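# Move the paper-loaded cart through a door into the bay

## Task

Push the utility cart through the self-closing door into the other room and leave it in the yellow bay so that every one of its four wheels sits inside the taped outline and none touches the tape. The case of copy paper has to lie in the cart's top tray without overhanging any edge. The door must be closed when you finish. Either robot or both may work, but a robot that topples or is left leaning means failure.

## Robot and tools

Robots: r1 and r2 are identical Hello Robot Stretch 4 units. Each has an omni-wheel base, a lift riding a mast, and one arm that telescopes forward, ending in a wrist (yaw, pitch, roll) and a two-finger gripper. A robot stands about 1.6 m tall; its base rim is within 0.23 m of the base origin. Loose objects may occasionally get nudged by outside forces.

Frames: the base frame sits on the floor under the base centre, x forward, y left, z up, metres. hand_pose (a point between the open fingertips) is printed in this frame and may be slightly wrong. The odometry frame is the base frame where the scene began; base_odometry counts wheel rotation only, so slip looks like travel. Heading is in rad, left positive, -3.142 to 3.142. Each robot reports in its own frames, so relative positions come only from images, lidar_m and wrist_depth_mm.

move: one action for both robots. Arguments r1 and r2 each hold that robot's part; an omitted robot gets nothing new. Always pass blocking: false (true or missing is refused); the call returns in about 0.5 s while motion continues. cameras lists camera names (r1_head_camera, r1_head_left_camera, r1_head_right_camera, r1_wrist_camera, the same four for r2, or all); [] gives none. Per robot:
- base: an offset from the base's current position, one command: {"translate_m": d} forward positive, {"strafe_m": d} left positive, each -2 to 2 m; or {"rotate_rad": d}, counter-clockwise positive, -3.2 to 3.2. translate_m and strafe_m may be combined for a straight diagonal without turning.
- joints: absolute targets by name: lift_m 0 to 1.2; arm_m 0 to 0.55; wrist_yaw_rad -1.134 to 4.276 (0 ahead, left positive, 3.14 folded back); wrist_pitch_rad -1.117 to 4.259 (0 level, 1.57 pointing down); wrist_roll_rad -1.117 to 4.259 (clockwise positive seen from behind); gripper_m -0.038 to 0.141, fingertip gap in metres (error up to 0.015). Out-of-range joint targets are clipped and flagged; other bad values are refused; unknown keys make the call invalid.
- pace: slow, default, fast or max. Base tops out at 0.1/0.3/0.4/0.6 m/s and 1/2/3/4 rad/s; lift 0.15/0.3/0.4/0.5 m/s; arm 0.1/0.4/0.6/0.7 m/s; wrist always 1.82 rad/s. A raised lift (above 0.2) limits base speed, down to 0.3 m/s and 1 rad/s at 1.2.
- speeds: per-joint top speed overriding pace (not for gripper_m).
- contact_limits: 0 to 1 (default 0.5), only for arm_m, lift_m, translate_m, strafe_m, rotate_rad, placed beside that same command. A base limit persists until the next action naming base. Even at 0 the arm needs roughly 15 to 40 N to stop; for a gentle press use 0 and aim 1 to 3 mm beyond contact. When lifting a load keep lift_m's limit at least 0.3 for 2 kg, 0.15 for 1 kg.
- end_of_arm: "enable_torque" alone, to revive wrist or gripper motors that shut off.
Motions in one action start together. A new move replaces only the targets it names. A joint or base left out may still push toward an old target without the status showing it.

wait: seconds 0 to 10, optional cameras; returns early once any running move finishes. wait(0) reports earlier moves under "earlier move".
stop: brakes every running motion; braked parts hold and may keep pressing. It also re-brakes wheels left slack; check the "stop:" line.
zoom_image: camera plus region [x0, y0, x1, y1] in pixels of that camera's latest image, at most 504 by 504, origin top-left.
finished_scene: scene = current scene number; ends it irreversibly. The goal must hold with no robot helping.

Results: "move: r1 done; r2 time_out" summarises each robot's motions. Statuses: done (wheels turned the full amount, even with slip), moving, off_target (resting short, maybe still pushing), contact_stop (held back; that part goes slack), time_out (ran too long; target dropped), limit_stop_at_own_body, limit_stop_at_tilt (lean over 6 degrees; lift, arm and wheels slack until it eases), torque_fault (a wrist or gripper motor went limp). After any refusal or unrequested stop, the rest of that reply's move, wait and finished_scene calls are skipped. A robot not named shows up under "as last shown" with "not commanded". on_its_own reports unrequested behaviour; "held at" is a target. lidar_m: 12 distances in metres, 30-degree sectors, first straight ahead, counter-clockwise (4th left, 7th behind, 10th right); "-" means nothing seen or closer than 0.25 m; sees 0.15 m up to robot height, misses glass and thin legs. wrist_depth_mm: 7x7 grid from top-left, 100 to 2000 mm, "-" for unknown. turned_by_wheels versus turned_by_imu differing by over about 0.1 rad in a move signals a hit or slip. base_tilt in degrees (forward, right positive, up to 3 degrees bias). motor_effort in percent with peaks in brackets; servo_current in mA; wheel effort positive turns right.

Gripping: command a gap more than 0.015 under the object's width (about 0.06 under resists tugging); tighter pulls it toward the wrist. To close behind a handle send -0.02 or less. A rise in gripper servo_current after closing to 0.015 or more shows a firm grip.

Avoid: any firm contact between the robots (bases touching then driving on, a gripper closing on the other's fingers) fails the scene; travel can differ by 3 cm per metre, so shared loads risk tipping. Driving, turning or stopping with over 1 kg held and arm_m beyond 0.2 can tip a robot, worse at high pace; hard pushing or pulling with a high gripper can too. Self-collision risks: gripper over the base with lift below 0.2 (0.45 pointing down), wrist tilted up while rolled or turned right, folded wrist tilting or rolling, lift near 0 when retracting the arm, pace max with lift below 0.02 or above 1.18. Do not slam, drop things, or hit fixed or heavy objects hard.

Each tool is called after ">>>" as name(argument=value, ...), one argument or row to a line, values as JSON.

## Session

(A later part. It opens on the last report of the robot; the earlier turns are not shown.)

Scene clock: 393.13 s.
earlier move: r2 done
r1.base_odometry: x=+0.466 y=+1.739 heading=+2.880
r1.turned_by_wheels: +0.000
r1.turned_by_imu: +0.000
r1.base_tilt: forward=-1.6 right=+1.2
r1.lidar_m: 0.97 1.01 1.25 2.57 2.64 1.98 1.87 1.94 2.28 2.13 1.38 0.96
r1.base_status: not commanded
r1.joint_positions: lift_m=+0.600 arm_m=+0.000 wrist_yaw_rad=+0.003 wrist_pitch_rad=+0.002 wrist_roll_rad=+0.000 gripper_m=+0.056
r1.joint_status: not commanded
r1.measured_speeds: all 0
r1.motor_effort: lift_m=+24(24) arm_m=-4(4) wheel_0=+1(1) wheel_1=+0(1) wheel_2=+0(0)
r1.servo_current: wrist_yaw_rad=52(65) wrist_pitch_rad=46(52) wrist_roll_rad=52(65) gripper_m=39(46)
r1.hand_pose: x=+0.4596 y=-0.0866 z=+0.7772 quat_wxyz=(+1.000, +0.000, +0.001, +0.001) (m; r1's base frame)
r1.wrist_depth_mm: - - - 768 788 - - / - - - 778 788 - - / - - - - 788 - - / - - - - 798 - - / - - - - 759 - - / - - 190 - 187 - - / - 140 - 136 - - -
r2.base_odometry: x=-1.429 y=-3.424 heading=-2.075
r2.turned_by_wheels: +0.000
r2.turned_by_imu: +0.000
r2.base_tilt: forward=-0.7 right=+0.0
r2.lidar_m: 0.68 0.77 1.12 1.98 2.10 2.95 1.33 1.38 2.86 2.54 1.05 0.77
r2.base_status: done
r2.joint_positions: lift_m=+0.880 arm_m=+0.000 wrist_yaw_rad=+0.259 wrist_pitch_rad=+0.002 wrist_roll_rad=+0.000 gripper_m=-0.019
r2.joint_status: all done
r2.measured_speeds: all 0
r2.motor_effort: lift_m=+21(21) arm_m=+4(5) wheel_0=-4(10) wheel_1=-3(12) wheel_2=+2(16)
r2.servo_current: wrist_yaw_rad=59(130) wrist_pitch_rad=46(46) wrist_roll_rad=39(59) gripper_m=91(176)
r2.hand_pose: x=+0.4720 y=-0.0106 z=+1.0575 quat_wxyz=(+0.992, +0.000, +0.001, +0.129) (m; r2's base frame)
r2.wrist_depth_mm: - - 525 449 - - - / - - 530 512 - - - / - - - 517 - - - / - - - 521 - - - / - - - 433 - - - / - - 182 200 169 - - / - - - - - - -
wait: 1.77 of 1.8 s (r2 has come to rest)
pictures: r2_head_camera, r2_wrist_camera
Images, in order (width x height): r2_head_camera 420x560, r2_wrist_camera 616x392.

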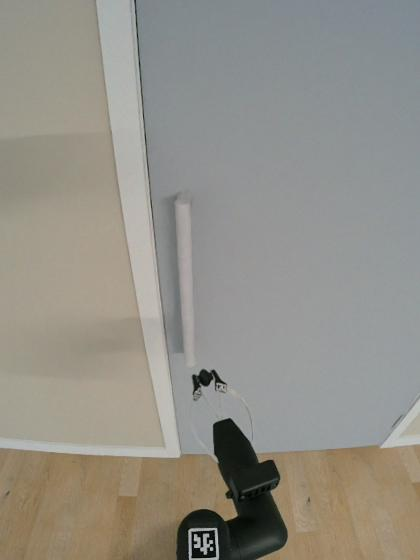

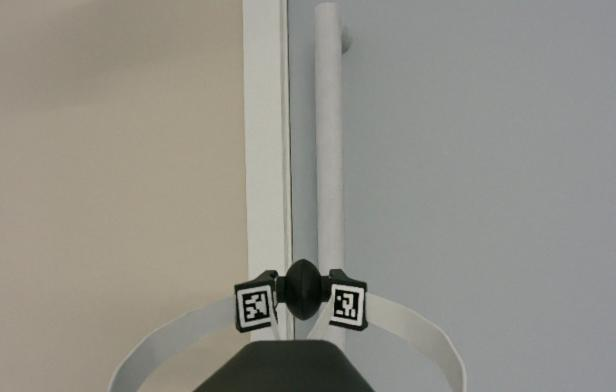

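>>> move(
  blocking=false,
  r2={"base": {"rotate_rad": -0.08}, "joints": {"wrist_yaw_rad": 0.0, "gripper_m": 0.1}},
)

>>> wait(
  seconds=0.8,
)

>>> move(
  blocking=false,
  r2={"base": {"translate_m": 0.08, "strafe_m": 0.16}},
)

>>> wait(
  seconds=1.6,
  cameras=["r2_wrist_camera", "r2_head_camera"],
)

Scene clock: 412.57 s.
move: r2 moving
r1: as last shown
r1.base_tilt: forward=-1.6 right=+1.3
r1.lidar_m: 0.98 1.02 1.28 2.57 2.65 1.97 1.85 1.95 2.28 2.14 1.37 0.95
r1.motor_effort: lift_m=+24(24) arm_m=-4(4) wheel_0=+0(1) wheel_1=+0(1) wheel_2=+0(0)
r1.servo_current: wrist_yaw_rad=33(65) wrist_pitch_rad=39(46) wrist_roll_rad=33(72) gripper_m=33(46)
r1.wrist_depth_mm: - - - 768 788 - - / - - - 778 778 - - / - - - - 778 - - / - - - - 788 - - / - - - - 750 - - / - - 191 - 187 - - / - 141 - 137 - - -
r2.base_odometry: x=-1.429 y=-3.424 heading=-2.154
r2.turned_by_wheels: -0.079
r2.turned_by_imu: -0.077
r2.base_tilt: forward=-0.7 right=+0.0
r2.lidar_m: 0.65 0.74 1.04 1.98 2.06 2.76 1.39 1.34 2.88 2.74 1.13 0.77
r2.base_status: rotate_rad moving
r2.joint_positions: lift_m=+0.880 arm_m=+0.000 wrist_yaw_rad=+0.003 wrist_pitch_rad=+0.002 wrist_roll_rad=+0.000 gripper_m=+0.005
r2.joint_status: wrist_yaw_rad moving; gripper_m moving
r2.measured_speeds: translate_m=+0.000 strafe_m=+0.000 rotate_rad=+0.000 lift_m=+0.000 arm_m=+0.000 wrist_yaw_rad=-0.024 wrist_pitch_rad=+0.000 wrist_roll_rad=+0.000
r2.motor_effort: lift_m=+21(21) arm_m=+4(4) wheel_0=+0(8) wheel_1=+2(7) wheel_2=+3(10)
r2.servo_current: wrist_yaw_rad=46(111) wrist_pitch_rad=39(52) wrist_roll_rad=46(59) gripper_m=72(117)
r2.hand_pose: x=+0.4596 y=-0.0864 z=+1.0575 quat_wxyz=(+1.000, +0.000, +0.001, +0.002) (m; r2's base frame)
r2.wrist_depth_mm: - 492 - - - - - / - 500 - - - - - / - 508 - - - - - / - 504 - - - - - / - 508 439 - - - - / - 508 188 192 173 - - / - 508 - - - - -
pictures: none

Scene clock: 413.37 s.
earlier move: r2 moving
r1.base_odometry: x=+0.466 y=+1.739 heading=+2.880
r1.turned_by_wheels: +0.000
r1.turned_by_imu: +0.000
r1.base_tilt: forward=-1.6 right=+1.3
r1.lidar_m: 0.98 1.03 1.26 2.54 2.61 1.96 1.85 1.94 2.27 2.14 1.38 0.95
r1.base_status: not commanded
r1.joint_positions: lift_m=+0.600 arm_m=+0.000 wrist_yaw_rad=+0.003 wrist_pitch_rad=+0.002 wrist_roll_rad=+0.000 gripper_m=+0.056
r1.joint_status: not commanded
r1.measured_speeds: all 0
r1.motor_effort: lift_m=+24(24) arm_m=-4(4) wheel_0=+0(1) wheel_1=+0(1) wheel_2=+0(0)
r1.servo_current: wrist_yaw_rad=65(65) wrist_pitch_rad=39(52) wrist_roll_rad=65(72) gripper_m=46(46)
r1.hand_pose: x=+0.4596 y=-0.0866 z=+0.7772 quat_wxyz=(+1.000, +0.000, +0.001, +0.001) (m; r1's base frame)
r1.wrist_depth_mm: - - - 778 788 - - / - - - 788 778 - - / - - - - 788 - - / - - - - 788 - - / - - - - 750 - - / - - 190 - 188 - - / - 140 - 137 - - -
r2.base_odometry: x=-1.429 y=-3.424 heading=-2.154
r2.turned_by_wheels: +0.000
r2.turned_by_imu: +0.000
r2.base_tilt: forward=-0.7 right=+0.0
r2.lidar_m: 0.68 0.75 1.02 1.99 2.06 2.73 1.45 1.30 2.92 2.75 1.09 0.78
r2.base_status: done
r2.joint_positions: lift_m=+0.880 arm_m=+0.000 wrist_yaw_rad=+0.003 wrist_pitch_rad=+0.002 wrist_roll_rad=+0.000 gripper_m=+0.089
r2.joint_status: gripper_m moving; the others done
r2.measured_speeds: all 0
r2.motor_effort: lift_m=+20(21) arm_m=+4(5) wheel_0=+3(8) wheel_1=+2(7) wheel_2=+4(10)
r2.servo_current: wrist_yaw_rad=33(111) wrist_pitch_rad=39(52) wrist_roll_rad=39(59) gripper_m=65(117)
r2.hand_pose: x=+0.4595 y=-0.0866 z=+1.0575 quat_wxyz=(+1.000, +0.000, +0.001, +0.001) (m; r2's base frame)
r2.wrist_depth_mm: - 492 - - - - - / - 496 - - - - - / - 500 - - - - - / - 504 - - - - - / - 504 436 - - - - / - 512 191 - 185 - - / - 512 - - - - -
wait: 0.80 s; no rest
pictures: none

Scene clock: 413.87 s.
earlier move: r2 moving
move: r2 moving
r1: as last shown
r1.base_tilt: forward=-1.5 right=+1.3
r1.lidar_m: 0.97 1.01 1.26 2.56 2.66 1.99 1.84 1.96 2.27 2.13 1.35 0.94
r1.servo_current: wrist_yaw_rad=39(65) wrist_pitch_rad=46(46) wrist_roll_rad=46(52) gripper_m=39(46)
r1.wrist_depth_mm: - - - 788 778 - - / - - - 778 788 - - / - - - - 768 - - / - - - - 788 - - / - - - - 759 - - / - - 190 - 187 - - / - 141 - 137 - - -
r2.base_odometry: x=-1.413 y=-3.451 heading=-2.155
r2.turned_by_wheels: +0.000
r2.turned_by_imu: +0.000
r2.base_tilt: forward=-0.7 right=+0.0
r2.lidar_m: 0.65 0.72 1.00 1.96 2.00 2.69 1.48 1.34 2.91 2.77 1.10 0.74
r2.base_status: translate_m moving; strafe_m moving
r2.joint_positions: lift_m=+0.880 arm_m=+0.000 wrist_yaw_rad=+0.003 wrist_pitch_rad=+0.002 wrist_roll_rad=+0.000 gripper_m=+0.100
r2.joint_status: gripper_m moving
r2.measured_speeds: translate_m=+0.053 strafe_m=+0.108 rotate_rad=+0.000 lift_m=+0.000 arm_m=+0.000 wrist_yaw_rad=+0.000 wrist_pitch_rad=+0.000 wrist_roll_rad=+0.000
r2.motor_effort: lift_m=+20(21) arm_m=+4(5) wheel_0=-9(11) wheel_1=+11(11) wheel_2=-7(9)
r2.servo_current: wrist_yaw_rad=46(59) wrist_pitch_rad=46(46) wrist_roll_rad=46(59) gripper_m=59(91)
r2.hand_pose: x=+0.4595 y=-0.0866 z=+1.0575 quat_wxyz=(+1.000, +0.000, +0.001, +0.001) (m; r2's base frame)
r2.wrist_depth_mm: - 484 418 - - - - / - 488 418 - - - - / - 488 427 - - - - / - 492 430 - - - - / - 496 424 - - - - / - 496 188 - 185 - - / - 496 433 - - - -
pictures: none

Scene clock: 415.37 s.
earlier move: r2 done
r1.base_odometry: x=+0.466 y=+1.739 heading=+2.880
r1.turned_by_wheels: +0.000
r1.turned_by_imu: +0.000
r1.base_tilt: forward=-1.6 right=+1.3
r1.lidar_m: 0.97 1.01 1.25 2.55 2.64 1.99 1.86 1.94 2.26 2.13 1.35 0.96
r1.base_status: not commanded
r1.joint_positions: lift_m=+0.600 arm_m=+0.000 wrist_yaw_rad=+0.003 wrist_pitch_rad=+0.002 wrist_roll_rad=+0.000 gripper_m=+0.056
r1.joint_status: not commanded
r1.measured_speeds: all 0
r1.motor_effort: lift_m=+24(24) arm_m=-4(4) wheel_0=+0(1) wheel_1=+0(1) wheel_2=+0(0)
r1.servo_current: wrist_yaw_rad=46(65) wrist_pitch_rad=39(52) wrist_roll_rad=52(65) gripper_m=46(46)
r1.hand_pose: x=+0.4596 y=-0.0866 z=+0.7772 quat_wxyz=(+1.000, +0.000, +0.001, +0.001) (m; r1's base frame)
r1.wrist_depth_mm: - - - 788 788 - - / - - - 778 778 - - / - - - - 778 - - / - - - - 778 - - / - - - - 759 - - / - - 190 - 187 - - / - 141 - 137 - - -
r2.base_odometry: x=-1.340 y=-3.579 heading=-2.155
r2.turned_by_wheels: +0.000
r2.turned_by_imu: +0.001
r2.base_tilt: forward=-0.7 right=+0.1
r2.lidar_m: 0.60 0.67 0.90 1.81 1.89 2.53 1.76 1.41 3.09 2.92 0.96 0.68
r2.base_status: done
r2.joint_positions: lift_m=+0.880 arm_m=+0.000 wrist_yaw_rad=+0.003 wrist_pitch_rad=+0.002 wrist_roll_rad=+0.000 gripper_m=+0.100
r2.joint_status: all done
r2.measured_speeds: all 0
r2.motor_effort: lift_m=+21(21) arm_m=+4(5) wheel_0=-2(11) wheel_1=+2(12) wheel_2=-5(10)
r2.servo_current: wrist_yaw_rad=39(65) wrist_pitch_rad=52(52) wrist_roll_rad=52(59) gripper_m=52(91)
r2.hand_pose: x=+0.4595 y=-0.0866 z=+1.0575 quat_wxyz=(+1.000, +0.000, +0.001, +0.001) (m; r2's base frame)
r2.wrist_depth_mm: 424 427 415 351 - - - / 427 430 415 353 - - - / 433 430 418 355 - - - / 433 433 421 355 - - - / 436 433 421 357 - - - / 439 439 198 355 185 - - / 442 439 424 - - - -
wait: 1.50 of 1.6 s (r2 has come to rest)
pictures: r2_head_camera, r2_wrist_camera
Images, in order (width x height): r2_head_camera 420x560, r2_wrist_camera 616x392.

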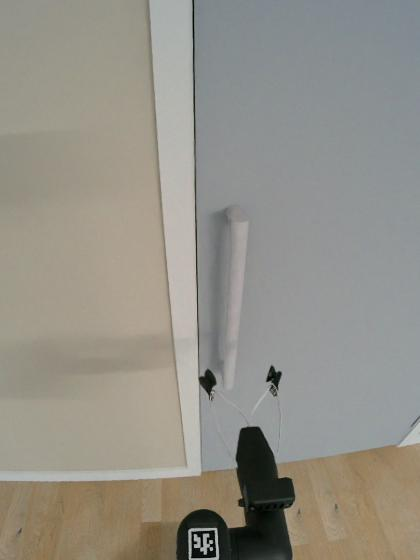

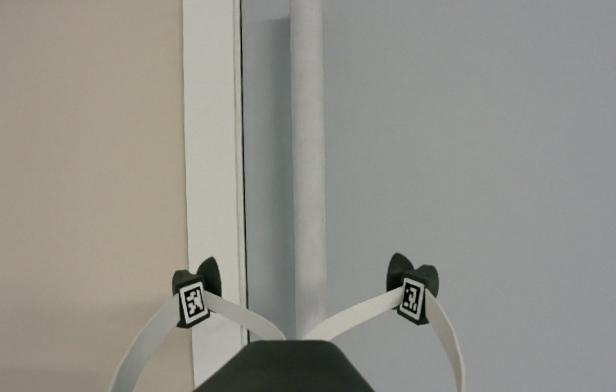

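>>> move(
  blocking=false,
  r2={"base": {"translate_m": 0.172, "strafe_m": -0.002}, "contact_limits": {"translate_m": 0.15}, "pace": "slow"},
)

>>> wait(
  seconds=2.3,
  cameras=["r2_wrist_camera"],
)

>>> move(
  blocking=false,
  r2={"joints": {"gripper_m": -0.03}},
)

>>> wait(
  seconds=1.5,
  cameras=["r2_wrist_camera", "r2_head_camera"],
)

Scene clock: 421.63 s.
move: r2 moving
r1: as last shown
r1.lidar_m: 0.98 0.99 1.26 2.56 2.63 1.99 1.86 1.97 2.27 2.13 1.36 0.96
r1.servo_current: wrist_yaw_rad=52(72) wrist_pitch_rad=46(46) wrist_roll_rad=46(52) gripper_m=46(46)
r1.wrist_depth_mm: - - - 778 788 - - / - - - 798 778 - - / - - - - 788 - - / - - - - 788 - - / - - - - 759 - - / - - 190 - 187 - - / - 140 - 137 - - -
r2.base_odometry: x=-1.346 y=-3.590 heading=-2.155
r2.turned_by_wheels: +0.000
r2.turned_by_imu: +0.001
r2.base_tilt: forward=-0.7 right=+0.1
r2.lidar_m: 0.58 0.67 0.89 1.82 1.88 2.53 1.80 1.45 3.06 2.91 0.92 0.66
r2.base_status: translate_m moving; strafe_m moving
r2.joint_positions: lift_m=+0.880 arm_m=+0.000 wrist_yaw_rad=+0.003 wrist_pitch_rad=+0.002 wrist_roll_rad=+0.000 gripper_m=+0.100
r2.joint_status: not commanded
r2.measured_speeds: translate_m=+0.048 strafe_m=+0.000 rotate_rad=-0.001 lift_m=+0.000 arm_m=+0.000 wrist_yaw_rad=+0.000 wrist_pitch_rad=+0.000 wrist_roll_rad=+0.000
r2.motor_effort: lift_m=+20(21) arm_m=+4(4) wheel_0=+2(9) wheel_1=+5(6) wheel_2=-9(11)
r2.servo_current: wrist_yaw_rad=52(52) wrist_pitch_rad=39(46) wrist_roll_rad=52(52) gripper_m=46(59)
r2.contact_limits: translate_m 0.15
r2.hand_pose: x=+0.4595 y=-0.0866 z=+1.0575 quat_wxyz=(+1.000, +0.000, +0.001, +0.001) (m; r2's base frame)
r2.wrist_depth_mm: 415 418 402 340 - - - / 418 421 404 342 - - - / 418 415 407 343 - - - / 421 424 410 345 - - - / 427 424 413 347 - - - / 430 427 197 347 185 - - / 430 433 418 - - - -
pictures: none

Scene clock: 423.93 s.
earlier move: r2 moving
r1.base_odometry: x=+0.466 y=+1.739 heading=+2.880
r1.turned_by_wheels: +0.000
r1.turned_by_imu: +0.000
r1.base_tilt: forward=-1.6 right=+1.2
r1.lidar_m: 0.96 1.04 1.23 2.54 2.65 1.97 1.84 1.95 2.27 2.12 1.35 0.93
r1.base_status: not commanded
r1.joint_positions: lift_m=+0.600 arm_m=+0.000 wrist_yaw_rad=+0.003 wrist_pitch_rad=+0.002 wrist_roll_rad=+0.000 gripper_m=+0.056
r1.joint_status: not commanded
r1.measured_speeds: all 0
r1.motor_effort: lift_m=+24(24) arm_m=-4(4) wheel_0=+0(1) wheel_1=+0(1) wheel_2=+0(0)
r1.servo_current: wrist_yaw_rad=33(72) wrist_pitch_rad=46(46) wrist_roll_rad=39(72) gripper_m=33(46)
r1.hand_pose: x=+0.4596 y=-0.0866 z=+0.7772 quat_wxyz=(+1.000, +0.000, +0.001, +0.001) (m; r1's base frame)
r1.wrist_depth_mm: - - - 768 778 - - / - - - 778 778 - - / - - - - 778 - - / - - - - 778 - - / - - - - 759 - - / - - 190 - 187 - - / - 140 - 137 - - -
r2.base_odometry: x=-1.436 y=-3.721 heading=-2.155
r2.turned_by_wheels: +0.000
r2.turned_by_imu: +0.000
r2.base_tilt: forward=-0.7 right=+0.0
r2.lidar_m: 0.42 0.48 0.66 1.66 1.88 2.55 1.86 1.63 3.07 2.31 0.73 0.52
r2.base_status: translate_m moving; strafe_m moving
r2.joint_positions: lift_m=+0.880 arm_m=+0.000 wrist_yaw_rad=+0.003 wrist_pitch_rad=+0.002 wrist_roll_rad=+0.000 gripper_m=+0.100
r2.joint_status: not commanded
r2.measured_speeds: all 0
r2.motor_effort: lift_m=+21(21) arm_m=+4(5) wheel_0=+7(9) wheel_1=+4(7) wheel_2=-7(11)
r2.servo_current: wrist_yaw_rad=46(59) wrist_pitch_rad=39(46) wrist_roll_rad=52(59) gripper_m=52(59)
r2.contact_limits: translate_m 0.15
r2.hand_pose: x=+0.4595 y=-0.0866 z=+1.0575 quat_wxyz=(+1.000, +0.000, +0.001, +0.001) (m; r2's base frame)
r2.wrist_depth_mm: 258 246 259 182 258 259 258 / 258 247 260 183 260 259 260 / 262 249 263 185 264 260 262 / 263 250 264 186 264 264 263 / 265 252 264 185 265 265 264 / 266 252 204 186 197 265 266 / 267 253 270 - 268 268 268
wait: 2.30 s; no rest
pictures: r2_wrist_camera
Images, in order (width x height): r2_wrist_camera 616x392.

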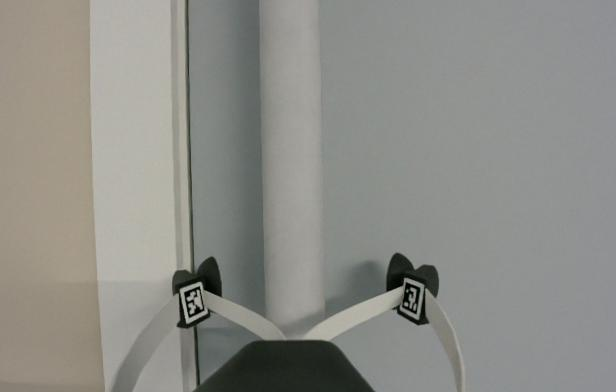

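Scene clock: 424.43 s.
earlier move: r2 done
move: r2 moving
r1: as last shown
r1.base_tilt: forward=-1.6 right=+1.3
r1.lidar_m: 0.98 0.99 1.26 2.56 2.61 1.97 1.85 1.95 2.28 2.13 1.37 0.96
r1.motor_effort: lift_m=+24(24) arm_m=-4(4) wheel_0=+0(1) wheel_1=+0(0) wheel_2=+0(0)
r1.servo_current: wrist_yaw_rad=33(65) wrist_pitch_rad=46(52) wrist_roll_rad=59(59) gripper_m=46(46)
r1.wrist_depth_mm: - - - 768 788 - - / - - - 778 788 - - / - - - - 778 - - / - - - - 798 - - / - - - - 759 - - / - - 190 - 187 - - / - 140 - 137 - - -
r2.base_odometry: x=-1.436 y=-3.721 heading=-2.155
r2.turned_by_wheels: +0.000
r2.turned_by_imu: +0.000
r2.base_tilt: forward=-0.7 right=+0.1
r2.lidar_m: 0.42 0.51 0.65 1.64 1.91 2.53 1.84 1.61 3.07 2.26 0.75 0.50
r2.base_status: done
r2.joint_positions: lift_m=+0.880 arm_m=+0.000 wrist_yaw_rad=+0.003 wrist_pitch_rad=+0.002 wrist_roll_rad=+0.000 gripper_m=+0.083
r2.joint_status: gripper_m moving
r2.measured_speeds: all 0
r2.motor_effort: lift_m=+21(21) arm_m=+4(5) wheel_0=+5(5) wheel_1=+4(4) wheel_2=-7(7)
r2.servo_current: wrist_yaw_rad=39(52) wrist_pitch_rad=39(46) wrist_roll_rad=52(59) gripper_m=104(104)
r2.contact_limits: translate_m 0.15
r2.hand_pose: x=+0.4595 y=-0.0866 z=+1.0575 quat_wxyz=(+1.000, +0.000, +0.001, +0.001) (m; r2's base frame)
r2.wrist_depth_mm: 257 246 258 182 258 258 257 / 259 246 262 183 260 259 260 / 262 248 263 183 262 263 262 / 263 250 264 186 263 263 263 / 265 252 266 185 264 264 265 / 266 252 198 185 192 266 266 / 267 254 268 - 270 267 268
pictures: none

Scene clock: 425.93 s.
earlier move: r2 done
r1.base_odometry: x=+0.466 y=+1.739 heading=+2.880
r1.turned_by_wheels: +0.000
r1.turned_by_imu: +0.000
r1.base_tilt: forward=-1.6 right=+1.3
r1.lidar_m: 0.97 1.03 1.26 2.55 2.64 2.00 1.86 1.97 2.24 2.13 1.37 0.92
r1.base_status: not commanded
r1.joint_positions: lift_m=+0.600 arm_m=+0.000 wrist_yaw_rad=+0.003 wrist_pitch_rad=+0.002 wrist_roll_rad=+0.000 gripper_m=+0.056
r1.joint_status: not commanded
r1.measured_speeds: all 0
r1.motor_effort: lift_m=+24(24) arm_m=-4(4) wheel_0=+0(1) wheel_1=+0(1) wheel_2=+0(0)
r1.servo_current: wrist_yaw_rad=52(65) wrist_pitch_rad=39(52) wrist_roll_rad=39(59) gripper_m=46(46)
r1.hand_pose: x=+0.4596 y=-0.0866 z=+0.7772 quat_wxyz=(+1.000, +0.000, +0.001, +0.001) (m; r1's base frame)
r1.wrist_depth_mm: - - - 788 788 - - / - - - 798 798 - - / - - - - 759 - - / - - - - - - - / - - - - - - - / - - 190 - 187 - - / - 140 - 137 - - -
r2.base_odometry: x=-1.436 y=-3.722 heading=-2.154
r2.turned_by_wheels: +0.001
r2.turned_by_imu: +0.001
r2.base_tilt: forward=-0.7 right=+0.1
r2.lidar_m: 0.40 0.50 0.68 1.66 1.90 2.55 1.85 1.62 3.02 2.26 0.71 0.51
r2.base_status: done
r2.joint_positions: lift_m=+0.880 arm_m=+0.000 wrist_yaw_rad=+0.006 wrist_pitch_rad=+0.002 wrist_roll_rad=+0.000 gripper_m=-0.028
r2.joint_status: all done
r2.measured_speeds: all 0
r2.motor_effort: lift_m=+21(21) arm_m=-4(5) wheel_0=+1(5) wheel_1=+1(4) wheel_2=+7(8)
r2.servo_current: wrist_yaw_rad=52(65) wrist_pitch_rad=39(46) wrist_roll_rad=59(59) gripper_m=137(358)
r2.contact_limits: translate_m 0.15
r2.hand_pose: x=+0.4599 y=-0.0856 z=+1.0575 quat_wxyz=(+1.000, +0.000, +0.001, +0.003) (m; r2's base frame)
r2.wrist_depth_mm: 257 244 242 163 243 242 243 / 258 246 244 164 243 243 243 / 260 248 245 167 245 245 245 / 262 248 247 167 247 247 248 / 264 251 248 167 249 248 248 / 266 251 186 169 180 249 250 / 267 255 251 - 250 251 251
wait: 1.50 s; at rest by 1.47 s
pictures: r2_head_camera, r2_wrist_camera
Images, in order (width x height): r2_head_camera 420x560, r2_wrist_camera 616x392.

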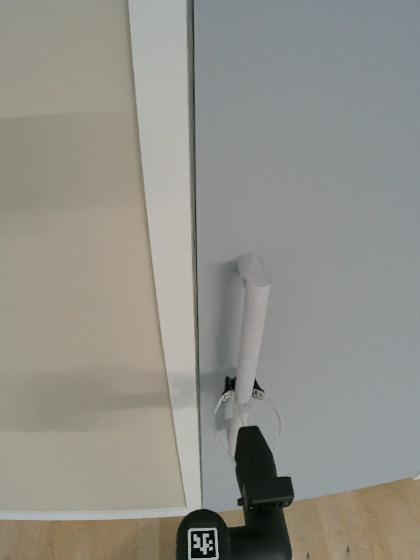

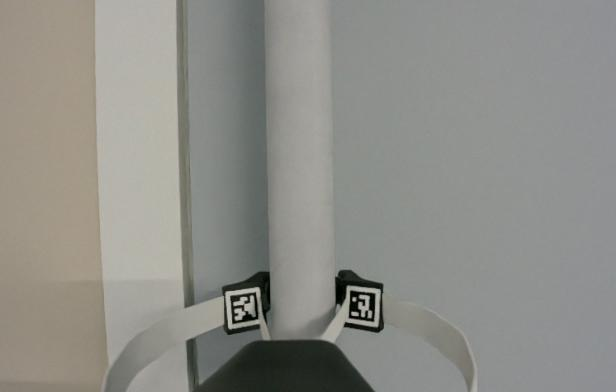

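>>> move(
  blocking=false,
  r2={"base": {"translate_m": -0.161, "strafe_m": -0.063}, "joints": {"wrist_yaw_rad": 0.175}, "speeds": {"wrist_yaw_rad": 0.18}},
)

>>> wait(
  seconds=1.5,
  cameras=["r2_wrist_camera", "r2_head_camera"],
)

Scene clock: 438.47 s.
move: r2 moving
r1: as last shown
r1.lidar_m: 1.00 1.03 1.25 2.55 2.64 1.98 1.85 1.94 2.26 2.14 1.40 0.95
r1.motor_effort: lift_m=+24(24) arm_m=-4(4) wheel_0=+0(1) wheel_1=+0(0) wheel_2=+0(0)
r1.servo_current: wrist_yaw_rad=59(59) wrist_pitch_rad=33(46) wrist_roll_rad=46(65) gripper_m=39(46)
r1.wrist_depth_mm: - - - 809 820 - - / - - - 809 820 - - / - - - - 759 - - / - - - - - - - / - - - - - - - / - - 190 - 187 - - / - 140 - 136 - - -
r2.base_odometry: x=-1.430 y=-3.689 heading=-2.154
r2.turned_by_wheels: +0.000
r2.turned_by_imu: -0.009
r2.base_tilt: forward=-0.5 right=+0.1
r2.lidar_m: 0.40 0.51 0.70 1.72 1.92 2.50 1.83 1.60 3.05 2.51 0.77 0.50
r2.base_status: translate_m moving; strafe_m moving
r2.joint_positions: lift_m=+0.880 arm_m=+0.000 wrist_yaw_rad=+0.077 wrist_pitch_rad=+0.002 wrist_roll_rad=+0.000 gripper_m=-0.028
r2.joint_status: wrist_yaw_rad moving
r2.measured_speeds: translate_m=-0.123 strafe_m=-0.054 rotate_rad=+0.001 lift_m=+0.000 arm_m=+0.000 wrist_yaw_rad=+0.188 wrist_pitch_rad=+0.000 wrist_roll_rad=+0.000
r2.motor_effort: lift_m=+21(21) arm_m=-4(4) wheel_0=-10(14) wheel_1=-11(16) wheel_2=+21(23)
r2.servo_current: wrist_yaw_rad=46(78) wrist_pitch_rad=39(46) wrist_roll_rad=46(52) gripper_m=143(143)
r2.hand_pose: x=+0.4652 y=-0.0650 z=+1.0575 quat_wxyz=(+0.999, +0.000, +0.001, +0.038) (m; r2's base frame)
r2.wrist_depth_mm: 289 271 243 163 240 239 238 / 290 273 245 166 243 240 239 / 291 274 246 167 243 243 241 / 296 276 248 166 245 243 243 / 296 279 250 167 248 245 244 / 300 294 186 167 180 246 245 / 301 297 253 - 250 247 247
pictures: none

Scene clock: 439.87 s.
earlier move: r2 done
r1.base_odometry: x=+0.466 y=+1.739 heading=+2.880
r1.turned_by_wheels: +0.000
r1.turned_by_imu: +0.000
r1.base_tilt: forward=-1.6 right=+1.3
r1.lidar_m: 1.02 1.10 1.25 2.56 2.62 1.97 1.87 1.95 2.25 2.11 1.39 0.95
r1.base_status: not commanded
r1.joint_positions: lift_m=+0.600 arm_m=+0.000 wrist_yaw_rad=+0.003 wrist_pitch_rad=+0.002 wrist_roll_rad=+0.000 gripper_m=+0.056
r1.joint_status: not commanded
r1.measured_speeds: all 0
r1.motor_effort: lift_m=+24(24) arm_m=-4(4) wheel_0=+0(1) wheel_1=+0(1) wheel_2=+0(0)
r1.servo_current: wrist_yaw_rad=39(72) wrist_pitch_rad=46(52) wrist_roll_rad=52(65) gripper_m=46(46)
r1.hand_pose: x=+0.4596 y=-0.0866 z=+0.7772 quat_wxyz=(+1.000, +0.000, +0.001, +0.001) (m; r1's base frame)
r1.wrist_depth_mm: - - - 931 - - - / - - - 931 - - - / - - - 946 - - - / - - - - - - - / - - - - - - - / - - 190 - 187 - - / - 141 - 137 - - -
r2.base_odometry: x=-1.400 y=-3.553 heading=-2.154
r2.turned_by_wheels: +0.000
r2.turned_by_imu: -0.035
r2.base_tilt: forward=-0.6 right=+0.1
r2.lidar_m: 0.40 0.63 0.86 1.89 1.95 2.48 1.84 1.45 3.07 2.86 0.92 0.54
r2.base_status: done
r2.joint_positions: lift_m=+0.880 arm_m=+0.000 wrist_yaw_rad=+0.173 wrist_pitch_rad=+0.002 wrist_roll_rad=+0.000 gripper_m=-0.028
r2.joint_status: all done
r2.measured_speeds: all 0
r2.motor_effort: lift_m=+21(21) arm_m=-5(5) wheel_0=-9(17) wheel_1=-6(16) wheel_2=+10(23)
r2.servo_current: wrist_yaw_rad=46(78) wrist_pitch_rad=46(46) wrist_roll_rad=39(59) gripper_m=130(143)
r2.hand_pose: x=+0.4701 y=-0.0366 z=+1.0575 quat_wxyz=(+0.996, +0.000, +0.001, +0.086) (m; r2's base frame)
r2.wrist_depth_mm: 436 421 239 163 245 248 249 / 439 427 241 164 246 249 252 / 442 427 243 167 248 251 252 / 445 433 244 165 249 252 254 / 449 436 245 169 250 253 257 / 455 436 186 167 179 254 257 / 455 442 246 - 253 256 258
wait: 1.40 of 1.5 s (r2 has come to rest)
pictures: r2_head_camera, r2_wrist_camera
Images, in order (width x height): r2_head_camera 420x560, r2_wrist_camera 616x392.

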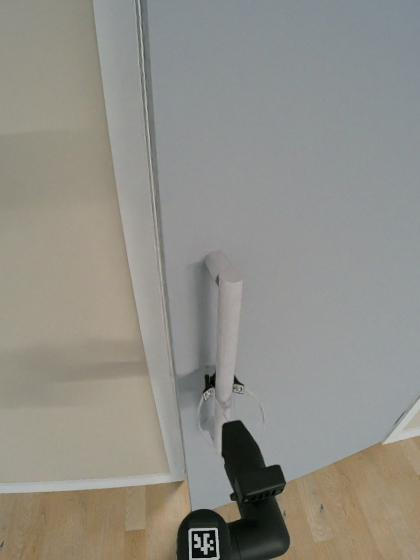

